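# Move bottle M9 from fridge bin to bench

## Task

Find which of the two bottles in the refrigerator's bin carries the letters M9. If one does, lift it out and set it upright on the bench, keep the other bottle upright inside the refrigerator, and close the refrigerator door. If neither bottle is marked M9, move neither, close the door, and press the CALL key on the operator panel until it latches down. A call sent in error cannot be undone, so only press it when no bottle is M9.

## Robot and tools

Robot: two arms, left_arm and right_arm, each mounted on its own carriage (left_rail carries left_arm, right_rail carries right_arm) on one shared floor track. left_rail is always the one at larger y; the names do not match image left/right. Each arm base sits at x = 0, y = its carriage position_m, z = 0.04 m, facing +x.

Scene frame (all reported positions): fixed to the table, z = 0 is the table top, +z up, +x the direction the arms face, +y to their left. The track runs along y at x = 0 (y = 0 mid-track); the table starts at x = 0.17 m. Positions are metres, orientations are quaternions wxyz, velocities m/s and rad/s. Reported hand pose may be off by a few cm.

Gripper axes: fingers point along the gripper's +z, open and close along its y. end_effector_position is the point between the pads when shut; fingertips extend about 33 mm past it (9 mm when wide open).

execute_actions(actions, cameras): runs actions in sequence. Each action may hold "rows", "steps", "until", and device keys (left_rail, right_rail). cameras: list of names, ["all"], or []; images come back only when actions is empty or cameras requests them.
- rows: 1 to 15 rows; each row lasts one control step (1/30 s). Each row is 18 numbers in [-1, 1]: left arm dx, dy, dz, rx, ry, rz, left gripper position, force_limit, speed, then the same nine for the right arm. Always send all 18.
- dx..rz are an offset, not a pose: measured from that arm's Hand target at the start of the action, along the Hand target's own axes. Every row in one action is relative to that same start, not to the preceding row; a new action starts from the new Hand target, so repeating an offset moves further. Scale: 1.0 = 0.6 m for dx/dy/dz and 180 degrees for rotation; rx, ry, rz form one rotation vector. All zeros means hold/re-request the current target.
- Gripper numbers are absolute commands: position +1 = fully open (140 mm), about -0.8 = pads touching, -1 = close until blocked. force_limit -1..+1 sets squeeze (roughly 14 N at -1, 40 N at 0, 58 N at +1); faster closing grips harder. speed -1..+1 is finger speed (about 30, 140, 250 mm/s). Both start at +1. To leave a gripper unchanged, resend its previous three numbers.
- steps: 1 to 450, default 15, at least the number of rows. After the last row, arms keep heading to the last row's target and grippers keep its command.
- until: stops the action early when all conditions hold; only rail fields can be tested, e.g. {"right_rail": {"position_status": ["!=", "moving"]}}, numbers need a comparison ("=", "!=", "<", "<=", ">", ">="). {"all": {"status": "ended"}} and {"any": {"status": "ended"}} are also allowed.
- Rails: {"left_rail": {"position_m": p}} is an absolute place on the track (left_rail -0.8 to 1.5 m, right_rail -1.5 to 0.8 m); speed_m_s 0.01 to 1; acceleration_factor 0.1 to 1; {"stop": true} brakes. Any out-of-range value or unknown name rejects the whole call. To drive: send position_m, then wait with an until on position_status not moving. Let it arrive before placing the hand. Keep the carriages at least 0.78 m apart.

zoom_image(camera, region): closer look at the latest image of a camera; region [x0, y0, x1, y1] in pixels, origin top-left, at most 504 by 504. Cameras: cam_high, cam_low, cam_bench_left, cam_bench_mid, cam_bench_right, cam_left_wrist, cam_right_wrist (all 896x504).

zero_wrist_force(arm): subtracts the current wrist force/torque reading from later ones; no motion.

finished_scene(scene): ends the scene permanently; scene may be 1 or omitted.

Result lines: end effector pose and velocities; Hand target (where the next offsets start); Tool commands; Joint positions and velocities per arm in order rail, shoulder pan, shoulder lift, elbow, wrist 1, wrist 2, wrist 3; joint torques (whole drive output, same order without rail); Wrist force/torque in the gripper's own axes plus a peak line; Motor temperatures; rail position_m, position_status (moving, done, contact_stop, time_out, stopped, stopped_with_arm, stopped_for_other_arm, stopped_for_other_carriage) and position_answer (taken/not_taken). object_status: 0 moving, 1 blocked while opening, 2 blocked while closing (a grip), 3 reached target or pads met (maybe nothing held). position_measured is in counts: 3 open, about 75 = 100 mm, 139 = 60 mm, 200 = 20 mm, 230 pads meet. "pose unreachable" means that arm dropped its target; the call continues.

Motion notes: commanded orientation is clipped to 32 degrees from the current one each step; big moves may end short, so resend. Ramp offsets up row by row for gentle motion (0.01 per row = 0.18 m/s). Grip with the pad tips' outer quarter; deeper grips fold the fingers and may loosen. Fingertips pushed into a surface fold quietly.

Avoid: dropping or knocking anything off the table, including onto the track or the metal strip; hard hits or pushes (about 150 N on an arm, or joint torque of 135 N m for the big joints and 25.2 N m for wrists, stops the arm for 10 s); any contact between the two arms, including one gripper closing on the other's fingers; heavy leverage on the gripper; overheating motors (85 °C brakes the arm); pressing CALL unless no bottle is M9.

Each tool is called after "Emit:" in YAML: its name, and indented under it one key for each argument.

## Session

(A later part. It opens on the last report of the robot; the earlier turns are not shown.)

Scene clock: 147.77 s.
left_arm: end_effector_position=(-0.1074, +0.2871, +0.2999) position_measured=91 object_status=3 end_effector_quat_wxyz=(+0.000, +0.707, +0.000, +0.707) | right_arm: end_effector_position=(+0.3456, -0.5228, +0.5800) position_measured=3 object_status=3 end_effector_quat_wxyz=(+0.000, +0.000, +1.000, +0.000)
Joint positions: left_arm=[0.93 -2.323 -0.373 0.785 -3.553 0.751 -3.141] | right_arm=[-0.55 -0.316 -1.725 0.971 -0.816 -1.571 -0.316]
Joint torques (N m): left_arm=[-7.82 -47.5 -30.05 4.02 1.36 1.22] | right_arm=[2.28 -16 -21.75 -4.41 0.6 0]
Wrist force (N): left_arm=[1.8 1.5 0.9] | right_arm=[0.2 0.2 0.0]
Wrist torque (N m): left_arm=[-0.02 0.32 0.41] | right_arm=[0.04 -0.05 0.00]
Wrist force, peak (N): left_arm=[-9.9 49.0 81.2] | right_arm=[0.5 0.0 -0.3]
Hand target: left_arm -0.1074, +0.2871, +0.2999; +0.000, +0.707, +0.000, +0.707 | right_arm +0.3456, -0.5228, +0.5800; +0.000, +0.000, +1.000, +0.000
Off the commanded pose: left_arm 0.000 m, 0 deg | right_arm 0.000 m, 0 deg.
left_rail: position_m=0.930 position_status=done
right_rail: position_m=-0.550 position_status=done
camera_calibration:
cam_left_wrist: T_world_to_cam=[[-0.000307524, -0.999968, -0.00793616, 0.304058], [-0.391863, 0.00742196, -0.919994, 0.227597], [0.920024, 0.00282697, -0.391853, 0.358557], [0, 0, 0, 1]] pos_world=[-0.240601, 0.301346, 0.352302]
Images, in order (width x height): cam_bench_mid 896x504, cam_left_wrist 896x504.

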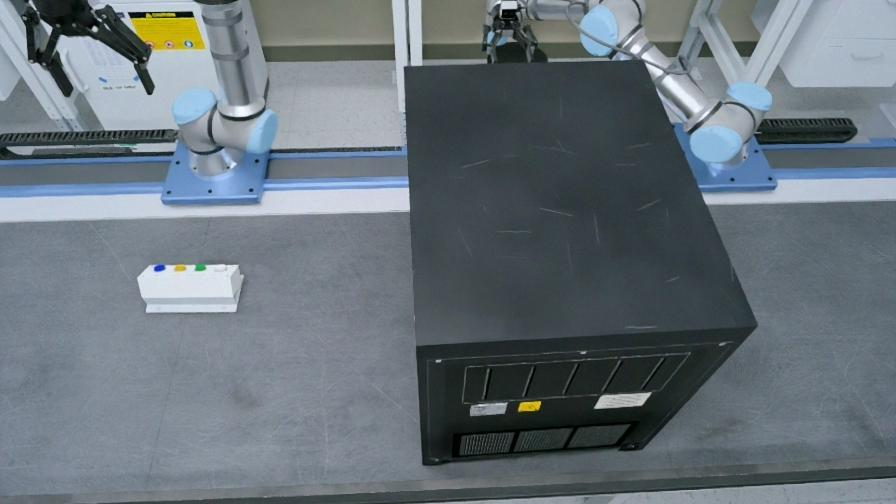

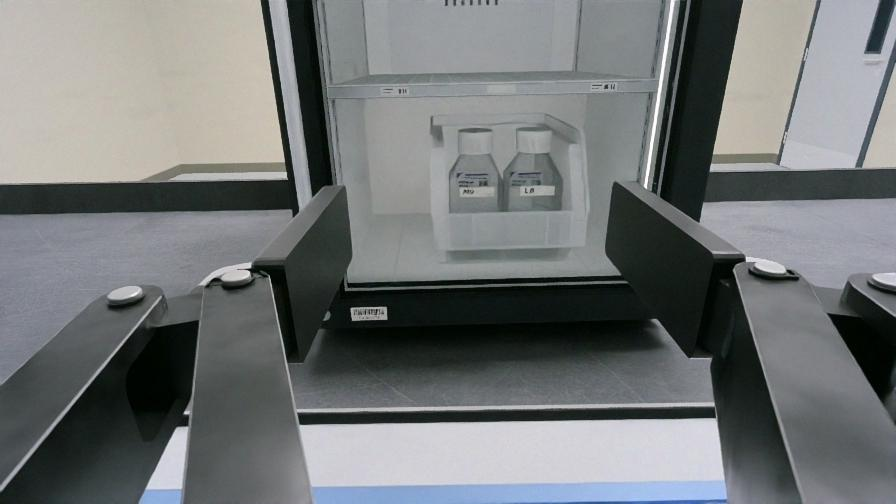

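Emit:
execute_actions:
  actions:
    - {"left_rail":{"position_m":1.5},"rows":[[0,0,0,0,0,0,0.3,1,-0.8,0.3,0.2,0.04,-0.106,0.053,0.106,1,1,1]],"steps":45}
    - {"rows":[[0,0,0,0,0,0,0.3,1,-0.8,0.556,0.313,0.325,-0.424,0.212,0.424,1,1,1]],"steps":90}
  cameras: ["cam_right_wrist","cam_high","cam_left_wrist"]

Scene clock: 174.03 s.
left_arm: end_effector_position=(-0.1074, +0.8568, +0.2999) position_measured=91 object_status=3 end_effector_quat_wxyz=(+0.000, +0.707, +0.000, +0.707) | right_arm: end_effector_position=(-0.1008, -0.0703, +0.5005) position_measured=3 object_status=3 end_effector_quat_wxyz=(-0.316, +0.632, +0.316, +0.632)
Joint positions: left_arm=[1.5 -2.323 -0.373 0.785 -3.553 0.751 -3.141] | right_arm=[-0.55 -0.306 -3.109 1.746 1.363 0.337 -0.001]
Joint torques (N m): left_arm=[9.98 -66.78 -14.03 0.31 -1.57 0.62] | right_arm=[-12.72 46.83 -14.44 0.66 2.36 -1.55]
Wrist force (N): left_arm=[2.0 1.3 0.7] | right_arm=[-1.5 -2.0 -0.2]
Wrist torque (N m): left_arm=[-0.06 0.30 0.41] | right_arm=[0.25 0.27 -0.59]
Wrist force, peak (N): left_arm=[2.0 4.1 1.1] | right_arm=[-20.0 -10.1 2.8]
Hand target: left_arm -0.1074, +0.8568, +0.2999; +0.000, +0.707, +0.000, +0.707 | right_arm -0.1008, -0.0703, +0.5005; -0.316, +0.632, +0.316, +0.632
Off the commanded pose: left_arm 0.000 m, 0 deg | right_arm 0.000 m, 0 deg.
left_rail: position_m=1.500 position_status=done
right_rail: position_m=-0.550 position_status=done
shoulder posture changed (right arm): the wrist came as close to joint 2's axis as it can, and the arm is now in the other of its two shoulder postures.
camera_calibration:
cam_left_wrist: T_world_to_cam=[[-0.000307524, -0.999968, -0.00793616, 0.87374], [-0.391863, 0.00742196, -0.919994, 0.223368], [0.920024, 0.00282697, -0.391853, 0.356946], [0, 0, 0, 1]] pos_world=[-0.240601, 0.871046, 0.352302]
cam_right_wrist: T_world_to_cam=[[0.809468, -0.58708, 0.00987072, 0.0460716], [-0.206294, -0.300098, -0.931334, 0.42507], [0.54973, 0.75185, -0.364031, 0.431097], [0, 0, 0, 1]] pos_world=[-0.186591, -0.16951, 0.552361]
Images, in order (width x height): cam_high 896x504, cam_left_wrist 896x504, cam_right_wrist 896x504.

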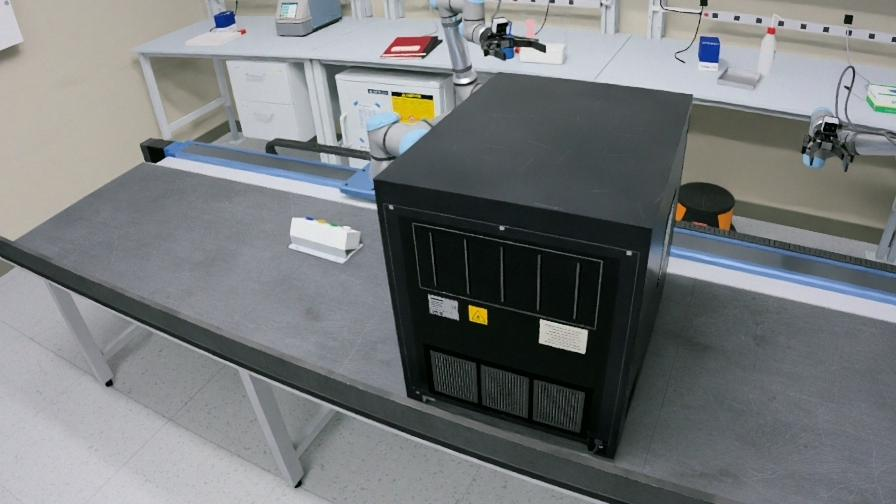

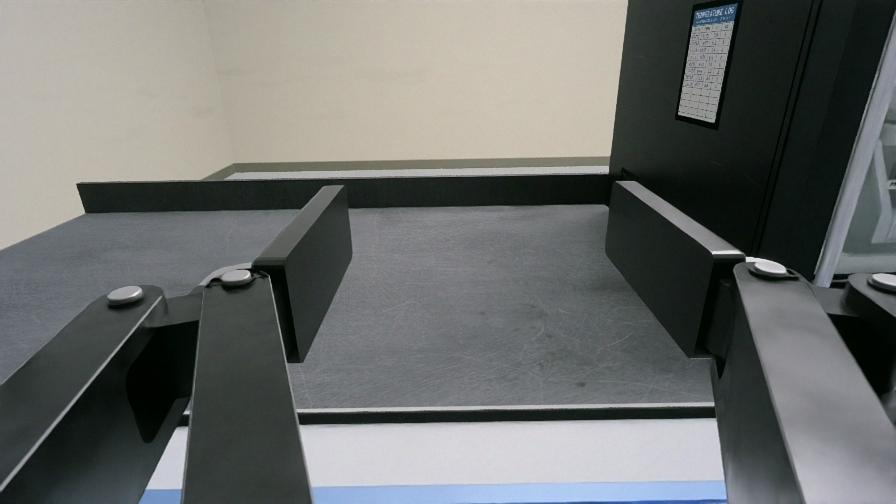

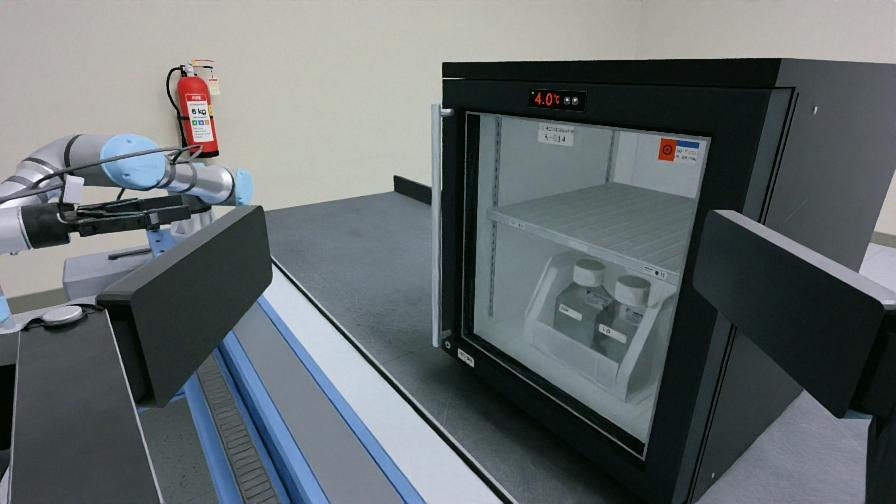

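Emit:
execute_actions:
  actions:
    - {"right_rail":{"position_m":0.0},"steps":90,"until":{"right_rail":{"position_status":["!=","moving"]}}}
    - {"rows":[[0,0,0,0,0,0,0.3,1,-0.8,-0.333,0.359,0.19,-0.295,0,0,0.3,1,0]],"steps":75}
  cameras: ["cam_right_wrist"]

Scene clock: 182.80 s.
left_arm: end_effector_position=(-0.1074, +0.8568, +0.2999) position_measured=91 object_status=3 end_effector_quat_wxyz=(+0.000, +0.707, +0.000, +0.707) | right_arm: end_effector_position=(+0.0485, +0.4360, +0.4083) position_measured=91 object_status=3 end_effector_quat_wxyz=(-0.160, +0.694, +0.165, +0.682)
Joint positions: left_arm=[1.5 -2.323 -0.373 0.785 -3.553 0.751 -3.141] | right_arm=[0 -0.549 -3.318 1.928 1.424 0.559 -0.032]
Joint torques (N m): left_arm=[9.97 -67.75 -13.3 0.3 -1.71 -0.12] | right_arm=[12.7 47.09 -12.82 -2.94 -2.62 -1.36]
Wrist force (N): left_arm=[2.1 1.7 1.0] | right_arm=[-1.3 -1.8 -0.1]
Wrist torque (N m): left_arm=[0.02 0.27 0.41] | right_arm=[0.27 0.18 -0.61]
Wrist force, peak (N): left_arm=[2.1 1.7 1.0] | right_arm=[13.0 -12.5 -11.1]
Hand target: left_arm -0.1074, +0.8568, +0.2999; +0.000, +0.707, +0.000, +0.707 | right_arm +0.0485, +0.4360, +0.4083; -0.160, +0.694, +0.165, +0.682 (not the last commanded pose)
Off the commanded pose: left_arm 0.000 m, 0 deg | right_arm 0.141 m, 26 deg.
left_rail: position_m=1.500 position_status=done
right_rail: position_m=0.000 position_status=done
pose unreachable (right arm): on one or more control steps of this call, first in action 1 (counted from 0), this arm could not follow its commanded pose, so it was not sent that pose on those steps. It may still have moved: this result reports where it is.
cause: moving toward the commanded pose would bring a part of the arm (just beyond joint 3 (shoulder lift)) too close to the robot's own body.
camera_calibration:
cam_right_wrist: T_world_to_cam=[[0.460711, -0.887473, 0.0117286, 0.370521], [-0.3332, -0.185191, -0.92449, 0.475176], [0.822632, 0.422015, -0.381025, 0.0723309], [0, 0, 0, 1]] pos_world=[-0.0718763, 0.3863, 0.46251]
Images, in order (width x height): cam_right_wrist 896x504.

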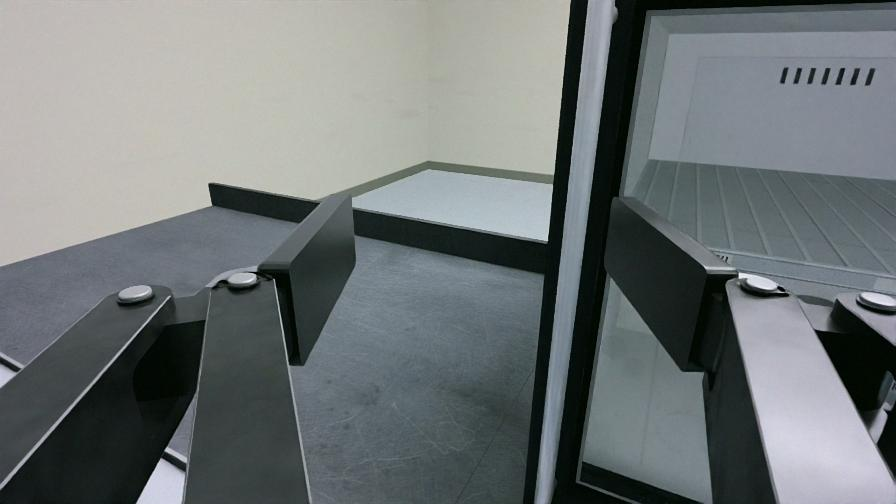

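Emit:
execute_actions:
  actions:
    - {"right_rail":{"position_m":-0.1},"steps":60,"until":{"right_rail":{"position_status":["!=","moving"]}}}
    - {"steps":40}
    - {"rows":[[0,0,0,0,0,0,0.3,1,-0.8,0.058,-0.089,0.215,-0.148,0,0,0.3,1,0]],"steps":60}
  cameras: ["cam_right_wrist"]

Scene clock: 200.93 s.
left_arm: end_effector_position=(-0.1074, +0.8568, +0.2999) position_measured=91 object_status=3 end_effector_quat_wxyz=(+0.000, +0.707, +0.000, +0.707) | right_arm: end_effector_position=(+0.1405, +0.4418, +0.4406) position_measured=91 object_status=3 end_effector_quat_wxyz=(+0.004, +0.713, +0.003, +0.702)
Joint positions: left_arm=[1.5 -2.323 -0.373 0.785 -3.553 0.751 -3.141] | right_arm=[-0.1 -1.029 -3.21 1.313 1.927 0.544 -0.036]
Joint torques (N m): left_arm=[9.11 -66.75 -13.04 0.27 -1.54 -0.26] | right_arm=[-13.09 58.43 -1.23 0.05 2.55 -1.41]
Wrist force (N): left_arm=[2.0 1.4 0.8] | right_arm=[-1.8 -1.8 -0.1]
Wrist torque (N m): left_arm=[-0.04 0.28 0.41] | right_arm=[0.27 0.27 -0.58]
Wrist force, peak (N): left_arm=[2.2 1.6 0.9] | right_arm=[-4.7 5.4 -8.0]
Hand target: left_arm -0.1074, +0.8568, +0.2999; +0.000, +0.707, +0.000, +0.707 | right_arm +0.1405, +0.4418, +0.4406; +0.004, +0.713, +0.003, +0.702
Off the commanded pose: left_arm 0.000 m, 0 deg | right_arm 0.000 m, 0 deg.
left_rail: position_m=1.500 position_status=done
right_rail: position_m=-0.100 position_status=done
camera_calibration:
cam_right_wrist: T_world_to_cam=[[0.0138954, -0.999709, 0.0197031, 0.441691], [-0.377995, -0.0234946, -0.925509, 0.472079], [0.925703, 0.00541265, -0.378212, 0.174795], [0, 0, 0, 1]] pos_world=[0.0104978, 0.451708, 0.494321]
Images, in order (width x height): cam_right_wrist 896x504.

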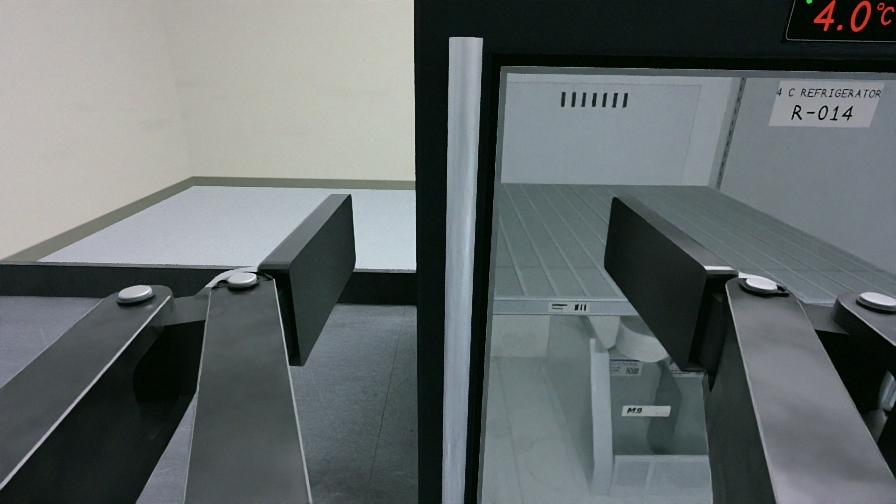

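Emit:
execute_actions:
  actions:
    - {"rows":[[0,0,0,0,0,0,0.3,1,-0.8,0,-0.014,0.07,0,0,0,0.3,1,0],[0,0,0,0,0,0,0.3,1,-0.8,0,-0.014,0.145,0,0,0,0.3,1,0]],"steps":40}
    - {"rows":[[0,0,0,0,0,0,0.3,1,-0.8,0,0,0,0,0,0,-1,1,-0.8]],"steps":90}
  cameras: ["cam_right_wrist"]

Scene clock: 209.03 s.
left_arm: end_effector_position=(-0.1074, +0.8568, +0.2999) position_measured=91 object_status=3 end_effector_quat_wxyz=(+0.000, +0.707, +0.000, +0.707) | right_arm: end_effector_position=(+0.2275, +0.4498, +0.4392) position_measured=211 object_status=2 end_effector_quat_wxyz=(+0.005, +0.713, +0.003, +0.702)
Joint positions: left_arm=[1.5 -2.323 -0.373 0.785 -3.553 0.751 -3.141] | right_arm=[-0.1 -1.179 -3.223 1.359 1.903 0.395 -0.047]
Joint torques (N m): left_arm=[8.9 -66.88 -13.45 0.4 -1.55 -0.26] | right_arm=[19.54 40.85 -1.23 0.6 -14.32 -1.52]
Wrist force (N): left_arm=[1.9 1.4 0.9] | right_arm=[-17.1 48.8 -9.4]
Wrist torque (N m): left_arm=[-0.05 0.31 0.41] | right_arm=[0.11 0.57 0.15]
Wrist force, peak (N): left_arm=[2.1 1.6 1.1] | right_arm=[-17.4 48.8 -9.8]
Hand target: left_arm -0.1074, +0.8568, +0.2999; +0.000, +0.707, +0.000, +0.707 | right_arm +0.2275, +0.4500, +0.4392; +0.004, +0.713, +0.003, +0.702
Off the commanded pose: left_arm 0.000 m, 0 deg | right_arm 0.000 m, 0 deg.
left_rail: position_m=1.500 position_status=done
right_rail: position_m=-0.100 position_status=done
camera_calibration:
cam_right_wrist: T_world_to_cam=[[0.0132658, -0.999717, 0.0197421, 0.44865], [-0.378097, -0.0232931, -0.925473, 0.503796], [0.925671, 0.00481276, -0.378299, 0.0939151], [0, 0, 0, 1]] pos_world=[0.0975975, 0.459806, 0.492921]
Images, in order (width x height): cam_right_wrist 896x504.

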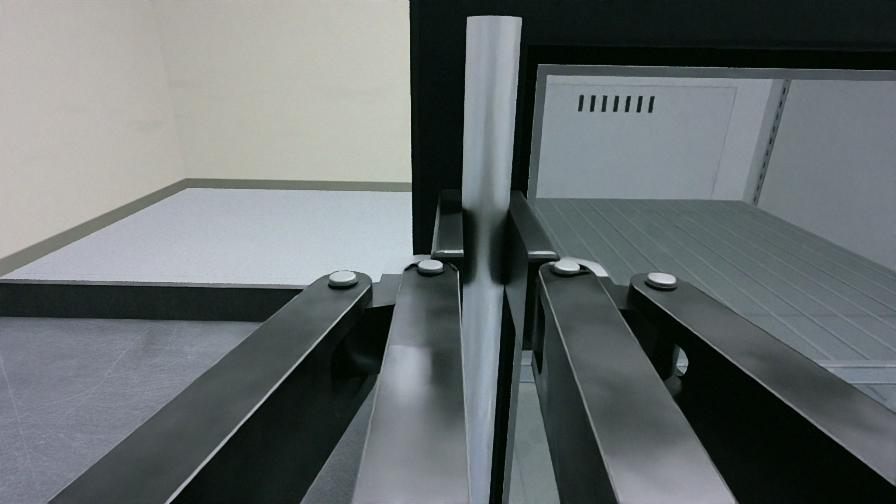

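Emit:
execute_actions:
  actions:
    - {"rows":[[0,0,0,0,0,0,0.3,1,-0.8,0,0.015,0,0,0,0,-1,1,-0.8]],"steps":30}
    - {"rows":[[0,0,0,0,0,0,0.3,1,-0.8,0,0.0,-0.01,0,0,0,-0.98,1,-0.8],[0,0,0,0,0,0,0.3,1,-0.8,0,0.003,-0.022,0,0,0,-0.98,1,-0.8],[0,0,0,0,0,0,0.3,1,-0.8,0,0.004,-0.034,0,0,0,-0.98,1,-0.8]],"steps":45}
  cameras: ["cam_right_wrist"]

Scene clock: 217.13 s.
left_arm: end_effector_position=(-0.1074, +0.8568, +0.2999) position_measured=91 object_status=3 end_effector_quat_wxyz=(+0.000, +0.707, +0.000, +0.707) | right_arm: end_effector_position=(+0.2071, +0.4420, +0.4397) position_measured=211 object_status=2 end_effector_quat_wxyz=(+0.001, +0.712, +0.007, +0.702)
Joint positions: left_arm=[1.5 -2.323 -0.373 0.785 -3.553 0.751 -3.141] | right_arm=[-0.1 -1.135 -3.227 1.383 1.88 0.427 -0.043]
Joint torques (N m): left_arm=[9.27 -67.72 -13.95 0.35 -1.5 -0.17] | right_arm=[1.28 67.1 8.6 -7.93 14.22 0.78]
Wrist force (N): left_arm=[2.0 1.5 1.0] | right_arm=[-5.2 -42.3 -5.5]
Wrist torque (N m): left_arm=[-0.03 0.29 0.41] | right_arm=[0.80 0.14 0.07]
Wrist force, peak (N): left_arm=[2.1 1.7 0.9] | right_arm=[21.9 -67.3 0.1]
Hand target: left_arm -0.1074, +0.8568, +0.2999; +0.000, +0.707, +0.000, +0.707 | right_arm +0.2071, +0.4386, +0.4396; +0.004, +0.713, +0.003, +0.702
Off the commanded pose: left_arm 0.000 m, 0 deg | right_arm 0.003 m, 1 deg.
left_rail: position_m=1.500 position_status=done
right_rail: position_m=-0.100 position_status=done
camera_calibration:
cam_right_wrist: T_world_to_cam=[[0.0247109, -0.999504, 0.019519, 0.438681], [-0.377419, -0.0274075, -0.925637, 0.498136], [0.925713, 0.0155064, -0.377909, 0.108203], [0, 0, 0, 1]] pos_world=[0.0770012, 0.450438, 0.493422]
Images, in order (width x height): cam_right_wrist 896x504.

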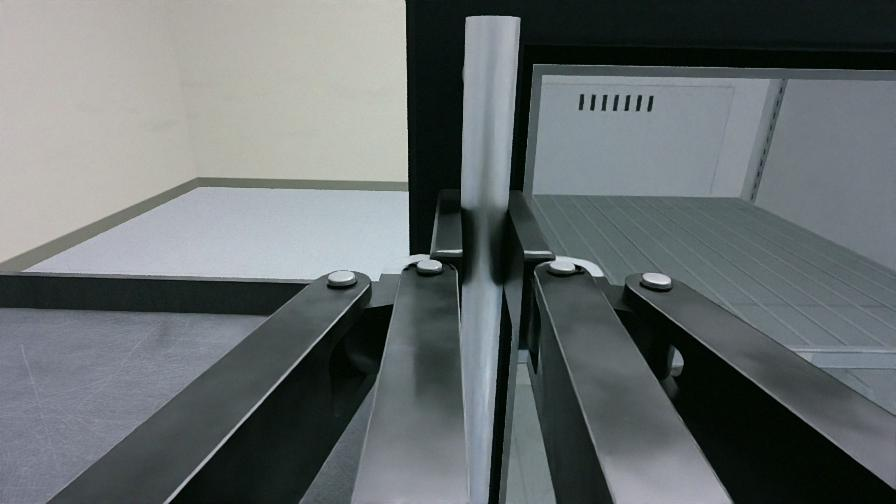

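Emit:
execute_actions:
  actions:
    - {"right_rail":{"position_m":-0.26,"speed_m_s":0.04},"rows":[[0,0,0,0,0,0,0.3,1,-0.8,0,-0.0343,-0.0418,0.02,0,0,-0.98,1,-0.8]],"steps":15}
    - {"rows":[[0,0,0,0,0,0,0.3,1,-0.8,0,-0.0261,-0.0397,0.02,0,0,-0.98,1,-0.8]],"steps":15}
    - {"rows":[[0,0,0,0,0,0,0.3,1,-0.8,0,-0.0257,-0.0377,0.02,0,0,-0.98,1,-0.8]],"steps":15}
    - {"rows":[[0,0,0,0,0,0,0.3,1,-0.8,0,-0.0253,-0.0356,0.02,0,0,-0.98,1,-0.8]],"steps":15}
    - {"rows":[[0,0,0,0,0,0,0.3,1,-0.8,0,-0.0246,-0.0336,0.02,0,0,-0.98,1,-0.8]],"steps":15}
    - {"rows":[[0,0,0,0,0,0,0.3,1,-0.8,0,-0.0239,-0.0317,0.02,0,0,-0.98,1,-0.8]],"steps":15}
    - {"rows":[[0,0,0,0,0,0,0.3,1,-0.8,0,-0.023,-0.0298,0.02,0,0,-0.98,1,-0.8]],"steps":15}
    - {"rows":[[0,0,0,0,0,0,0.3,1,-0.8,0,-0.0221,-0.0279,0.02,0,0,-0.98,1,-0.8]],"steps":25}
  cameras: ["cam_right_wrist"]

Scene clock: 249.77 s.
left_arm: end_effector_position=(-0.1074, +0.8568, +0.2999) position_measured=91 object_status=3 end_effector_quat_wxyz=(+0.000, +0.707, +0.000, +0.707) | right_arm: end_effector_position=(+0.0241, +0.3592, +0.4410) position_measured=211 object_status=2 end_effector_quat_wxyz=(-0.165, +0.694, +0.170, +0.680)
Joint positions: left_arm=[1.5 -2.323 -0.373 0.785 -3.553 0.751 -3.141] | right_arm=[-0.26 -0.834 -3.23 1.426 1.882 0.259 -0.078]
Joint torques (N m): left_arm=[9.09 -67.44 -13.48 0.2 -1.57 -0.25] | right_arm=[0.78 76.92 -12.39 -0.92 -14.39 -1.94]
Wrist force (N): left_arm=[2.0 1.4 0.8] | right_arm=[-75.6 34.6 7.4]
Wrist torque (N m): left_arm=[-0.05 0.29 0.41] | right_arm=[-0.15 0.61 -0.10]
Wrist force, peak (N): left_arm=[2.2 1.4 1.1] | right_arm=[-71.6 60.8 10.9]
Hand target: left_arm -0.1074, +0.8568, +0.2999; +0.000, +0.707, +0.000, +0.707 | right_arm +0.0211, +0.3652, +0.4416; -0.173, +0.691, +0.177, +0.679
Off the commanded pose: left_arm 0.000 m, 0 deg | right_arm 0.007 m, 1 deg.
left_rail: position_m=1.500 position_status=done
right_rail: position_m=-0.260 speed_m_s=0.04 position_status=done
camera_calibration:
cam_right_wrist: T_world_to_cam=[[0.47497, -0.879929, 0.0113518, 0.310254], [-0.331751, -0.190992, -0.923831, 0.484794], [0.815073, 0.435026, -0.382633, 0.133442], [0, 0, 0, 1]] pos_world=[-0.095295, 0.307542, 0.495405]
Images, in order (width x height): cam_right_wrist 896x504.

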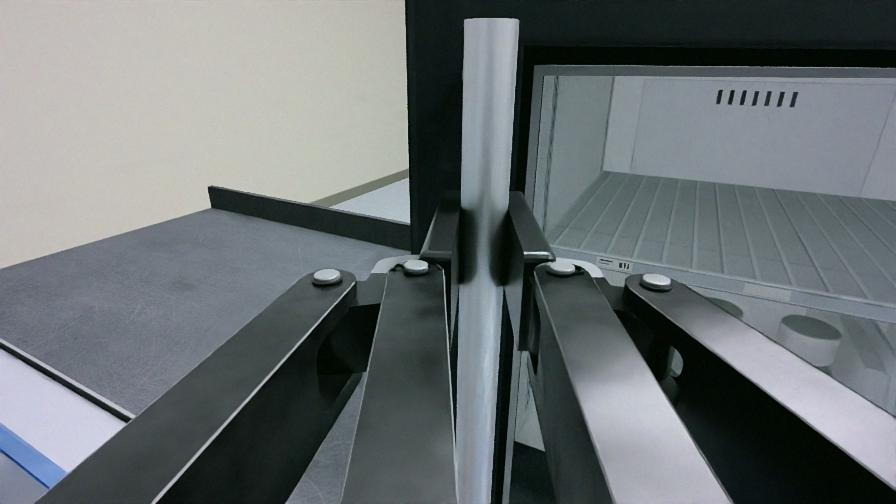

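Emit:
execute_actions:
  actions:
    - {"rows":[[0,0,0,0,0,0,0.3,1,-0.8,-0.007,0.008,0,0,0,0,-0.98,1,-0.8]],"steps":15}
    - {"right_rail":{"position_m":-0.46,"speed_m_s":0.04},"rows":[[0,0,0,0,0,0,0.3,1,-0.8,-0.0005,-0.021,-0.0261,0.02,0,0,-0.98,1,-0.8]],"steps":15}
    - {"rows":[[0,0,0,0,0,0,0.3,1,-0.8,-0.0005,-0.0198,-0.0244,0.02,0,0,-0.98,1,-0.8]],"steps":15}
    - {"rows":[[0,0,0,0,0,0,0.3,1,-0.8,-0.0005,-0.0184,-0.0228,0.02,0,0,-0.98,1,-0.8]],"steps":15}
    - {"rows":[[0,0,0,0,0,0,0.3,1,-0.8,-0.0005,-0.017,-0.0212,0.02,0,0,-0.98,1,-0.8]],"steps":15}
    - {"rows":[[0,0,0,0,0,0,0.3,1,-0.8,-0.0005,-0.0155,-0.0198,0.02,0,0,-0.98,1,-0.8]],"steps":15}
    - {"rows":[[0,0,0,0,0,0,0.3,1,-0.8,-0.0005,-0.0139,-0.0184,0.02,0,0,-0.98,1,-0.8]],"steps":15}
    - {"rows":[[0,0,0,0,0,0,0.3,1,-0.8,-0.0005,-0.0123,-0.0172,0.02,0,0,-0.98,1,-0.8]],"steps":15}
    - {"rows":[[0,0,0,0,0,0,0.3,1,-0.8,-0.0005,-0.0105,-0.016,0.02,0,0,-0.98,1,-0.8]],"steps":15}
    - {"rows":[[0,0,0,0,0,0,0.3,1,-0.8,-0.0005,-0.0087,-0.015,0.02,0,0,-0.98,1,-0.8]],"steps":15}
    - {"rows":[[0,0,0,0,0,0,0.3,1,-0.8,-0.0005,-0.0068,-0.0141,0.02,0,0,-0.98,1,-0.8]],"steps":30}
  cameras: ["cam_right_wrist","cam_bench_left","cam_bench_mid"]

Scene clock: 265.87 s.
left_arm: end_effector_position=(-0.1074, +0.8568, +0.2999) position_measured=91 object_status=3 end_effector_quat_wxyz=(+0.000, +0.707, +0.000, +0.707) | right_arm: end_effector_position=(-0.1200, +0.1474, +0.4364) position_measured=211 object_status=2 end_effector_quat_wxyz=(-0.380, +0.603, +0.381, +0.589)
Joint positions: left_arm=[1.5 -2.323 -0.373 0.785 -3.553 0.751 -3.141] | right_arm=[-0.46 -0.583 -3.267 1.753 1.402 -0.15 0.121]
Joint torques (N m): left_arm=[8.94 -67.11 -13.22 0.28 -1.61 -0.37] | right_arm=[-33.31 31.42 8.87 -11.55 14.47 2.06]
Wrist force (N): left_arm=[2.0 1.5 0.8] | right_arm=[84.8 -67.1 -5.7]
Wrist torque (N m): left_arm=[-0.04 0.29 0.41] | right_arm=[0.51 0.16 -1.13]
Wrist force, peak (N): left_arm=[2.1 1.6 1.2] | right_arm=[88.8 -67.4 -5.2]
Hand target: left_arm -0.1074, +0.8568, +0.2999; +0.000, +0.707, +0.000, +0.707 | right_arm -0.1177, +0.1463, +0.4367; -0.378, +0.604, +0.378, +0.591
Off the commanded pose: left_arm 0.000 m, 0 deg | right_arm 0.003 m, 0 deg.
left_rail: position_m=1.500 position_status=done
right_rail: position_m=-0.460 speed_m_s=0.04 position_status=done
camera_calibration:
cam_right_wrist: T_world_to_cam=[[0.913901, -0.405936, -0.000346724, 0.180262], [-0.154281, -0.34655, -0.925257, 0.437156], [0.375475, 0.845647, -0.379341, 0.226623], [0, 0, 0, 1]] pos_world=[-0.182388, 0.0330277, 0.490511]
Images, in order (width x height): cam_bench_left 896x504, cam_bench_mid 896x504, cam_right_wrist 896x504.

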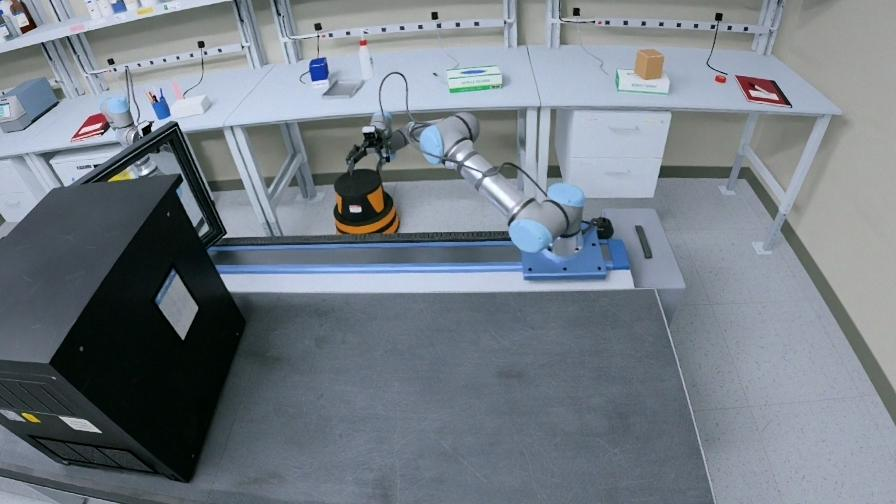

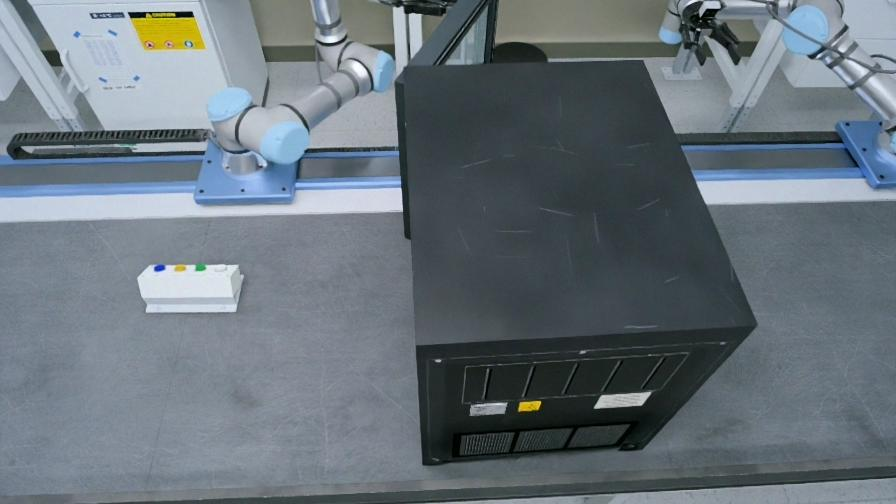

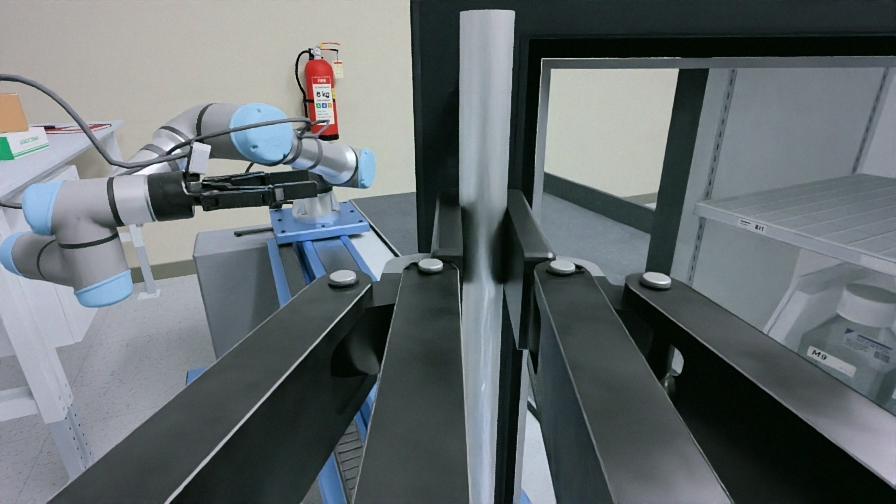

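Emit:
execute_actions:
  actions:
    - {"rows":[[0,0,0,0,0,0,0.3,1,-0.8,0.007,-0.01,0,0,0,0,-0.98,1,-0.8]],"steps":15}
    - {"right_rail":{"position_m":-0.62,"speed_m_s":0.04},"rows":[[0,0,0,0,0,0,0.3,1,-0.8,0,-0.0064,-0.0133,0.02,0,0,-0.98,1,-0.8]],"steps":15}
    - {"rows":[[0,0,0,0,0,0,0.3,1,-0.8,0,-0.0044,-0.0126,0.02,0,0,-0.98,1,-0.8]],"steps":15}
    - {"rows":[[0,0,0,0,0,0,0.3,1,-0.8,0,-0.0024,-0.012,0.02,0,0,-0.98,1,-0.8]],"steps":15}
    - {"rows":[[0,0,0,0,0,0,0.3,1,-0.8,0,-0.0003,-0.0116,0.02,0,0,-0.98,1,-0.8]],"steps":15}
    - {"rows":[[0,0,0,0,0,0,0.3,1,-0.8,0,0.0017,-0.0113,0.02,0,0,-0.98,1,-0.8]],"steps":15}
    - {"rows":[[0,0,0,0,0,0,0.3,1,-0.8,0,0.0038,-0.0111,0.02,0,0,-0.98,1,-0.8]],"steps":15}
    - {"rows":[[0,0,0,0,0,0,0.3,1,-0.8,0,0.0059,-0.0111,0.02,0,0,-0.98,1,-0.8]],"steps":15}
    - {"rows":[[0,0,0,0,0,0,0.3,1,-0.8,0,0.008,-0.0112,0.02,0,0,-0.98,1,-0.8]],"steps":30}
  cameras: ["cam_right_wrist","cam_bench_left"]

Scene clock: 280.20 s.
left_arm: end_effector_position=(-0.1074, +0.8568, +0.2999) position_measured=91 object_status=3 end_effector_quat_wxyz=(+0.000, +0.707, +0.000, +0.707) | right_arm: end_effector_position=(-0.1365, -0.0635, +0.4416) position_measured=211 object_status=2 end_effector_quat_wxyz=(+0.520, -0.487, -0.517, -0.474)
Joint positions: left_arm=[1.5 -2.323 -0.373 0.785 -3.553 0.751 -3.141] | right_arm=[-0.62 -0.627 -3.148 2.076 1.057 -0.704 0.027]
Joint torques (N m): left_arm=[8.5 -67.75 -12.74 0.4 -1.63 -0.08] | right_arm=[-39.9 65.49 10.67 3.48 14.09 1.02]
Wrist force (N): left_arm=[2.2 1.2 1.0] | right_arm=[-36.2 -51.8 -1.1]
Wrist torque (N m): left_arm=[-0.08 0.25 0.41] | right_arm=[0.74 0.75 -1.46]
Wrist force, peak (N): left_arm=[2.3 1.5 0.8] | right_arm=[85.3 -68.0 -5.6]
Hand target: left_arm -0.1074, +0.8568, +0.2999; +0.000, +0.707, +0.000, +0.707 | right_arm -0.1317, -0.0631, +0.4416; +0.516, -0.491, -0.514, -0.478
Off the commanded pose: left_arm 0.000 m, 0 deg | right_arm 0.005 m, 1 deg.
left_rail: position_m=1.500 position_status=done
right_rail: position_m=-0.620 speed_m_s=0.04 position_status=done
camera_calibration:
cam_right_wrist: T_world_to_cam=[[0.995735, 0.0920109, -0.00679464, 0.155407], [0.0280104, -0.371652, -0.92795, 0.39082], [-0.0879067, 0.923801, -0.372644, 0.351843], [0, 0, 0, 1]] pos_world=[-0.134762, -0.194083, 0.494829]
Images, in order (width x height): cam_bench_left 896x504, cam_right_wrist 896x504.

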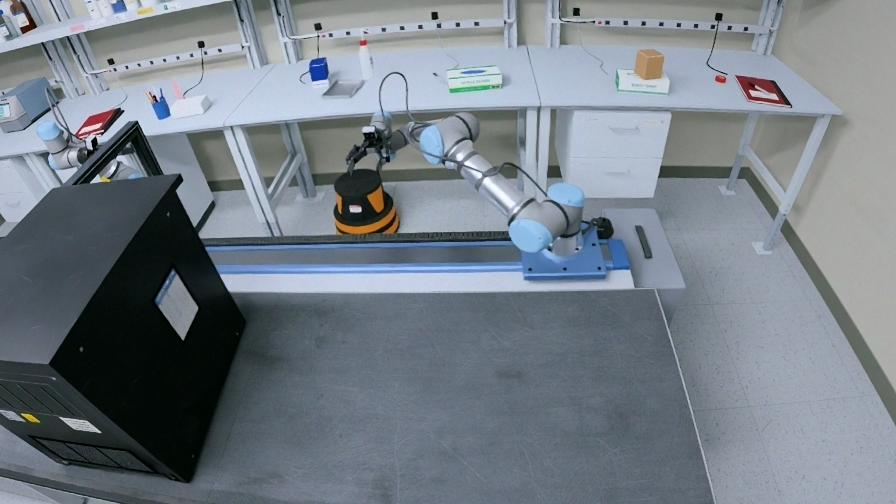

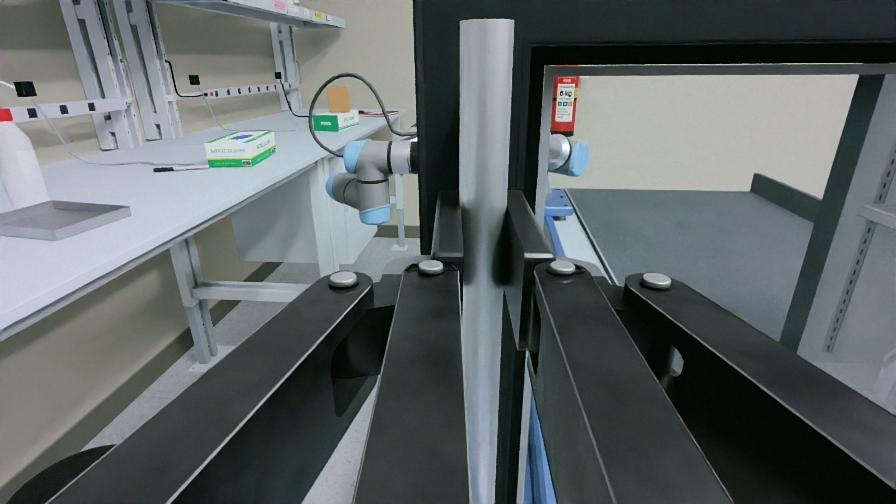

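Emit:
execute_actions:
  actions:
    - {"rows":[[0,0,0,0,0,0,0.3,1,-0.8,0.003,-0.01,0,0,0,0,-0.98,1,-0.8]],"steps":15}
    - {"left_rail":{"position_m":0.9},"steps":90,"until":{"left_rail":{"position_status":["!=","moving"]}}}
    - {"rows":[[-0.03,0,0.12,0,0,0,0.3,1,-0.8,0,0,0,0,0,0,-0.98,1,-0.8]],"steps":45}
  cameras: ["cam_left_wrist"]

Emit:
zoom_image:
  camera: "cam_left_wrist"
  region: [340, 60, 640, 300]

Scene clock: 305.83 s.
left_arm: end_effector_position=(-0.0354, +0.2570, +0.2819) position_measured=91 object_status=3 end_effector_quat_wxyz=(+0.000, +0.707, +0.000, +0.707) | right_arm: end_effector_position=(-0.1376, -0.0635, +0.4435) position_measured=211 object_status=2 end_effector_quat_wxyz=(+0.516, -0.491, -0.514, -0.478)
Joint positions: left_arm=[0.9 -2.249 -0.448 0.996 -3.689 0.677 -3.141] | right_arm=[-0.62 -0.611 -3.147 2.067 1.064 -0.672 0.028]
Joint torques (N m): left_arm=[9.69 -66.26 -9.77 -0.39 -1.88 -1.33] | right_arm=[0.04 78.44 -10.74 17.75 5.25 2.17]
Wrist force (N): left_arm=[2.2 1.6 1.2] | right_arm=[-79.8 -23.3 0.4]
Wrist torque (N m): left_arm=[0.01 0.21 0.53] | right_arm=[0.60 0.44 -1.33]
Wrist force, peak (N): left_arm=[10.9 5.2 9.2] | right_arm=[-80.0 -23.3 0.4]
Hand target: left_arm -0.0354, +0.2570, +0.2819; +0.000, +0.707, +0.000, +0.707 | right_arm -0.1376, -0.0635, +0.4435; +0.516, -0.491, -0.514, -0.478
Off the commanded pose: left_arm 0.000 m, 0 deg | right_arm 0.000 m, 0 deg.
left_rail: position_m=0.900 position_status=done
right_rail: position_m=-0.620 speed_m_s=0.04 position_status=done
camera_calibration:
cam_left_wrist: T_world_to_cam=[[-0.000307524, -0.999968, -0.00793616, 0.273839], [-0.391863, 0.00742196, -0.919994, 0.239474], [0.920024, 0.00282697, -0.391853, 0.285347], [0, 0, 0, 1]] pos_world=[-0.168601, 0.271246, 0.334302]
Images, in order (width x height): cam_left_wrist 896x504.

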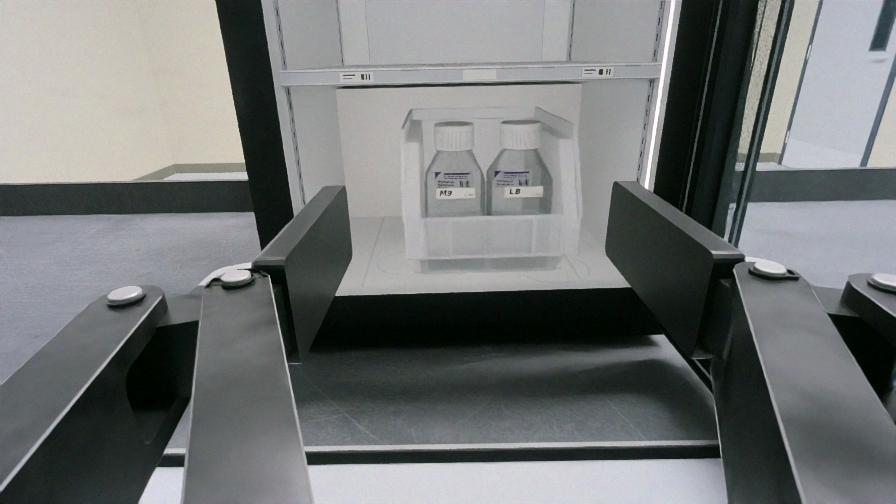

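Scaled by 1.680 from the camera's 896x504 image, which has a finer 1280x720 frame.

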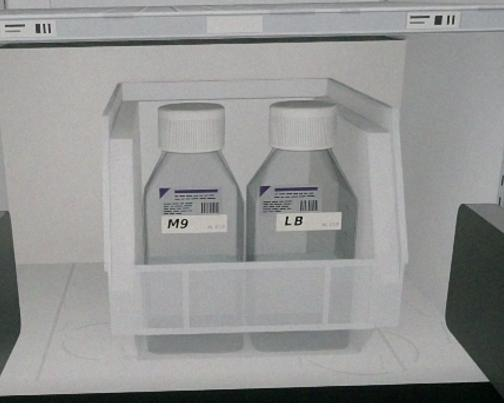

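Emit:
execute_actions:
  actions:
    - {"rows":[[0,0,0,0,0,0,-0.03,1,-0.5,-0.006,0,0,0,0,0,-0.98,1,-0.8]],"steps":20}
    - {"rows":[[-0.035,0.003,0.2,0,0,0,-0.03,1,-0.5,0,0,0,0,0,0,-0.98,1,-0.8],[-0.07,0.005,0.5,0,0,0,-0.03,1,-0.5,0,0,0,0,0,0,-0.98,1,-0.8]],"steps":75}
  cameras: ["cam_left_wrist"]

Scene clock: 344.63 s.
left_arm: end_effector_position=(+0.2646, +0.2538, +0.2400) position_measured=132 object_status=3 end_effector_quat_wxyz=(+0.000, +0.707, +0.000, +0.707) | right_arm: end_effector_position=(-0.1377, -0.0635, +0.4399) position_measured=211 object_status=2 end_effector_quat_wxyz=(+0.516, -0.491, -0.514, -0.478)
Joint positions: left_arm=[0.9 -1.85 -0.548 1.356 -3.949 0.278 -3.142] | right_arm=[-0.62 -0.611 -3.155 2.076 1.064 -0.672 0.028]
Joint torques (N m): left_arm=[9.14 -41.89 -24.8 3.15 -1.73 -1.44] | right_arm=[-26.86 30.31 7.81 -2.75 13.39 -0.08]
Wrist force (N): left_arm=[1.8 1.3 1.2] | right_arm=[6.8 -38.5 -2.0]
Wrist torque (N m): left_arm=[-0.06 0.27 0.48] | right_arm=[0.46 -0.10 -1.61]
Wrist force, peak (N): left_arm=[11.7 3.8 -19.0] | right_arm=[-80.0 -23.4 0.7]
Hand target: left_arm +0.2646, +0.2538, +0.2400; +0.000, +0.707, +0.000, +0.707 | right_arm -0.1377, -0.0635, +0.4399; +0.516, -0.491, -0.514, -0.478
Off the commanded pose: left_arm 0.000 m, 0 deg | right_arm 0.000 m, 0 deg.
left_rail: position_m=0.900 position_status=done
right_rail: position_m=-0.620 speed_m_s=0.04 position_status=done
camera_calibration:
cam_left_wrist: T_world_to_cam=[[-0.000307524, -0.999968, -0.00793616, 0.270398], [-0.391863, 0.00742196, -0.919994, 0.318509], [0.920024, 0.00282697, -0.391853, -0.00706967], [0, 0, 0, 1]] pos_world=[0.131399, 0.268046, 0.292402]
Images, in order (width x height): cam_left_wrist 896x504.

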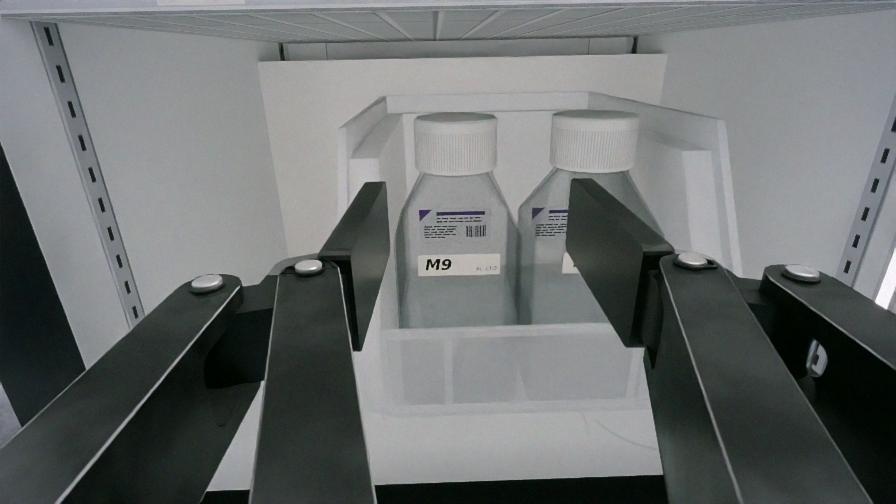

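Emit:
execute_actions:
  actions:
    - {"rows":[[0,-0.0153,0,0,0,0,-0.03,1,-0.5,0,0,0,0,0,0,-0.98,1,-0.8]],"steps":20}
    - {"rows":[[0,0,0.05,0,0,0,-0.03,1,-0.5,0,0,0,0,0,0,-0.98,1,-0.8],[0,0,0.1,0,0,0,-0.03,1,-0.5,0,0,0,0,0,0,-0.98,1,-0.8]],"steps":40}
  cameras: ["cam_left_wrist"]

Scene clock: 352.53 s.
left_arm: end_effector_position=(+0.3246, +0.2629, +0.2400) position_measured=132 object_status=3 end_effector_quat_wxyz=(+0.000, +0.707, +0.000, +0.707) | right_arm: end_effector_position=(-0.1377, -0.0635, +0.4399) position_measured=211 object_status=2 end_effector_quat_wxyz=(+0.516, -0.491, -0.514, -0.478)
Joint positions: left_arm=[0.9 -1.76 -0.566 1.398 -3.973 0.189 -3.142] | right_arm=[-0.62 -0.611 -3.155 2.076 1.064 -0.672 0.028]
Joint torques (N m): left_arm=[10.06 -40.45 -24.02 2.73 -1.84 -1.25] | right_arm=[-31.9 29.19 6.96 -2.75 13.54 -0.03]
Wrist force (N): left_arm=[1.9 1.3 1.2] | right_arm=[6.7 -38.5 -2.0]
Wrist torque (N m): left_arm=[-0.07 0.28 0.51] | right_arm=[0.47 -0.05 -1.62]
Wrist force, peak (N): left_arm=[2.0 2.0 -8.4] | right_arm=[6.7 -38.9 -2.0]
Hand target: left_arm +0.3246, +0.2629, +0.2400; +0.000, +0.707, +0.000, +0.707 | right_arm -0.1377, -0.0635, +0.4399; +0.516, -0.491, -0.514, -0.478
Off the commanded pose: left_arm 0.000 m, 0 deg | right_arm 0.000 m, 0 deg.
left_rail: position_m=0.900 position_status=done
right_rail: position_m=-0.620 speed_m_s=0.04 position_status=done
camera_calibration:
cam_left_wrist: T_world_to_cam=[[-0.000307524, -0.999968, -0.00793616, 0.279517], [-0.391863, 0.00742196, -0.919994, 0.341953], [0.920024, 0.00282697, -0.391853, -0.0622968], [0, 0, 0, 1]] pos_world=[0.191399, 0.277146, 0.292402]
Images, in order (width x height): cam_left_wrist 896x504.

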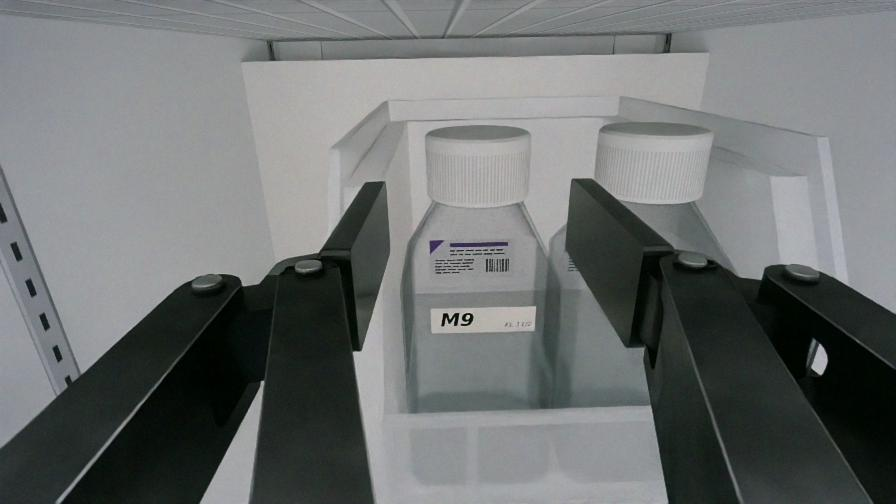

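Emit:
execute_actions:
  actions:
    - {"rows":[[0,0,0.05,0,0,0,-0.03,1,-0.5,0,0,0,0,0,0,-0.98,1,-0.8],[0,0,0.108,0,0,0,-0.03,1,-0.5,0,0,0,0,0,0,-0.98,1,-0.8]],"steps":45}
  cameras: ["cam_left_wrist"]

Scene clock: 359.03 s.
left_arm: end_effector_position=(+0.3894, +0.2628, +0.2400) position_measured=132 object_status=3 end_effector_quat_wxyz=(+0.000, +0.707, +0.000, +0.707) | right_arm: end_effector_position=(-0.1377, -0.0635, +0.4399) position_measured=211 object_status=2 end_effector_quat_wxyz=(+0.516, -0.491, -0.514, -0.478)
Joint positions: left_arm=[0.9 -1.658 -0.558 1.38 -3.962 0.086 -3.143] | right_arm=[-0.62 -0.611 -3.155 2.076 1.064 -0.672 0.028]
Joint torques (N m): left_arm=[11.31 -40.25 -24.71 2.25 -1.77 -1.42] | right_arm=[-30.15 43.16 5.03 -2.57 9.24 0.03]
Wrist force (N): left_arm=[2.6 1.9 -0.3] | right_arm=[3.9 -39.1 -1.8]
Wrist torque (N m): left_arm=[-0.02 0.25 0.50] | right_arm=[0.46 0.00 -1.62]
Wrist force, peak (N): left_arm=[5.2 1.8 -6.6] | right_arm=[4.2 -39.6 -2.0]
Hand target: left_arm +0.3894, +0.2628, +0.2400; +0.000, +0.707, +0.000, +0.707 | right_arm -0.1377, -0.0635, +0.4399; +0.516, -0.491, -0.514, -0.478
Off the commanded pose: left_arm 0.000 m, 0 deg | right_arm 0.000 m, 0 deg.
left_rail: position_m=0.900 position_status=done
right_rail: position_m=-0.620 speed_m_s=0.04 position_status=done
camera_calibration:
cam_left_wrist: T_world_to_cam=[[-0.000307524, -0.999968, -0.00793616, 0.279537], [-0.391863, 0.00742196, -0.919994, 0.367346], [0.920024, 0.00282697, -0.391853, -0.121914], [0, 0, 0, 1]] pos_world=[0.256199, 0.277146, 0.292402]
Images, in order (width x height): cam_left_wrist 896x504.

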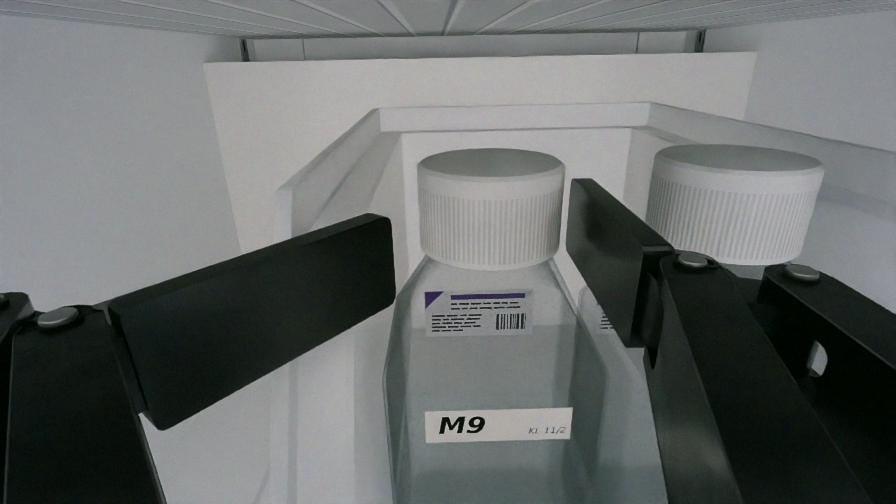

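Emit:
execute_actions:
  actions:
    - {"rows":[[0,0,-0.05,0,0,0,-0.03,1,-0.5,0,0,0,0,0,0,-0.98,1,-0.8],[0,0,-0.1,0,0,0,-0.03,1,-0.5,0,0,0,0,0,0,-0.98,1,-0.8]],"steps":40}
    - {"rows":[[0,0.009,0,0,0,0,-0.1,1,-0.5,0,0,0,0,0,0,-0.98,1,-0.8]],"steps":25}
    - {"rows":[[0,0,0.045,0,0,0,-0.1,1,-0.5,0,0,0,0,0,0,-0.98,1,-0.8]],"steps":30}
  cameras: ["cam_left_wrist"]

Scene clock: 366.27 s.
left_arm: end_effector_position=(+0.3564, +0.2575, +0.2400) position_measured=141 object_status=3 end_effector_quat_wxyz=(+0.000, +0.707, +0.000, +0.707) | right_arm: end_effector_position=(-0.1377, -0.0635, +0.4399) position_measured=211 object_status=2 end_effector_quat_wxyz=(+0.516, -0.491, -0.514, -0.478)
Joint positions: left_arm=[0.9 -1.709 -0.554 1.371 -3.957 0.137 -3.143] | right_arm=[-0.62 -0.611 -3.155 2.076 1.064 -0.672 0.028]
Joint torques (N m): left_arm=[9.58 -40.2 -24.88 2.47 -1.92 -1.26] | right_arm=[-28.65 44.92 -6.92 -2.53 9.1 -0.1]
Wrist force (N): left_arm=[1.9 1.5 1.5] | right_arm=[4.0 -39.3 -2.0]
Wrist torque (N m): left_arm=[-0.06 0.30 0.42] | right_arm=[0.44 0.03 -1.61]
Wrist force, peak (N): left_arm=[3.6 3.5 9.0] | right_arm=[4.0 -39.4 -2.1]
Hand target: left_arm +0.3564, +0.2575, +0.2400; +0.000, +0.707, +0.000, +0.707 | right_arm -0.1377, -0.0635, +0.4399; +0.516, -0.491, -0.514, -0.478
Off the commanded pose: left_arm 0.000 m, 0 deg | right_arm 0.000 m, 0 deg.
left_rail: position_m=0.900 position_status=done
right_rail: position_m=-0.620 speed_m_s=0.04 position_status=done
camera_calibration:
cam_left_wrist: T_world_to_cam=[[-0.000307524, -0.999968, -0.00793616, 0.274127], [-0.391863, 0.00742196, -0.919994, 0.354455], [0.920024, 0.00282697, -0.391853, -0.0915383], [0, 0, 0, 1]] pos_world=[0.223199, 0.271746, 0.292402]
Images, in order (width x height): cam_left_wrist 896x504.

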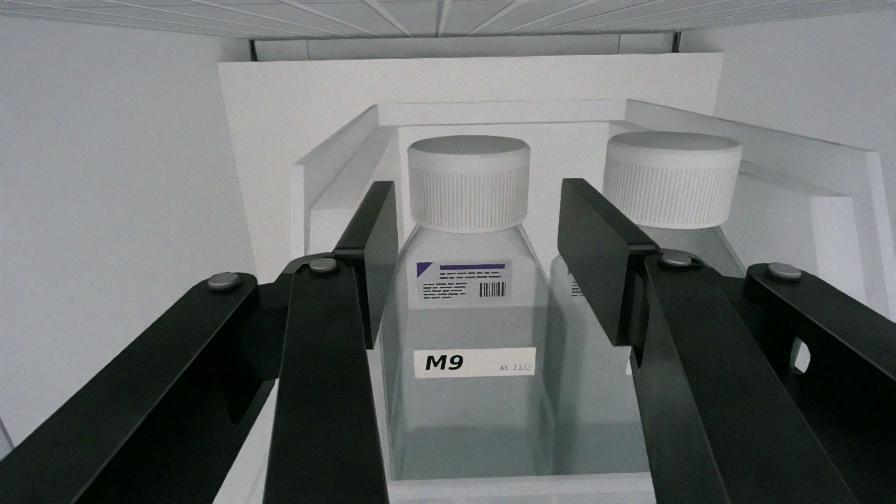

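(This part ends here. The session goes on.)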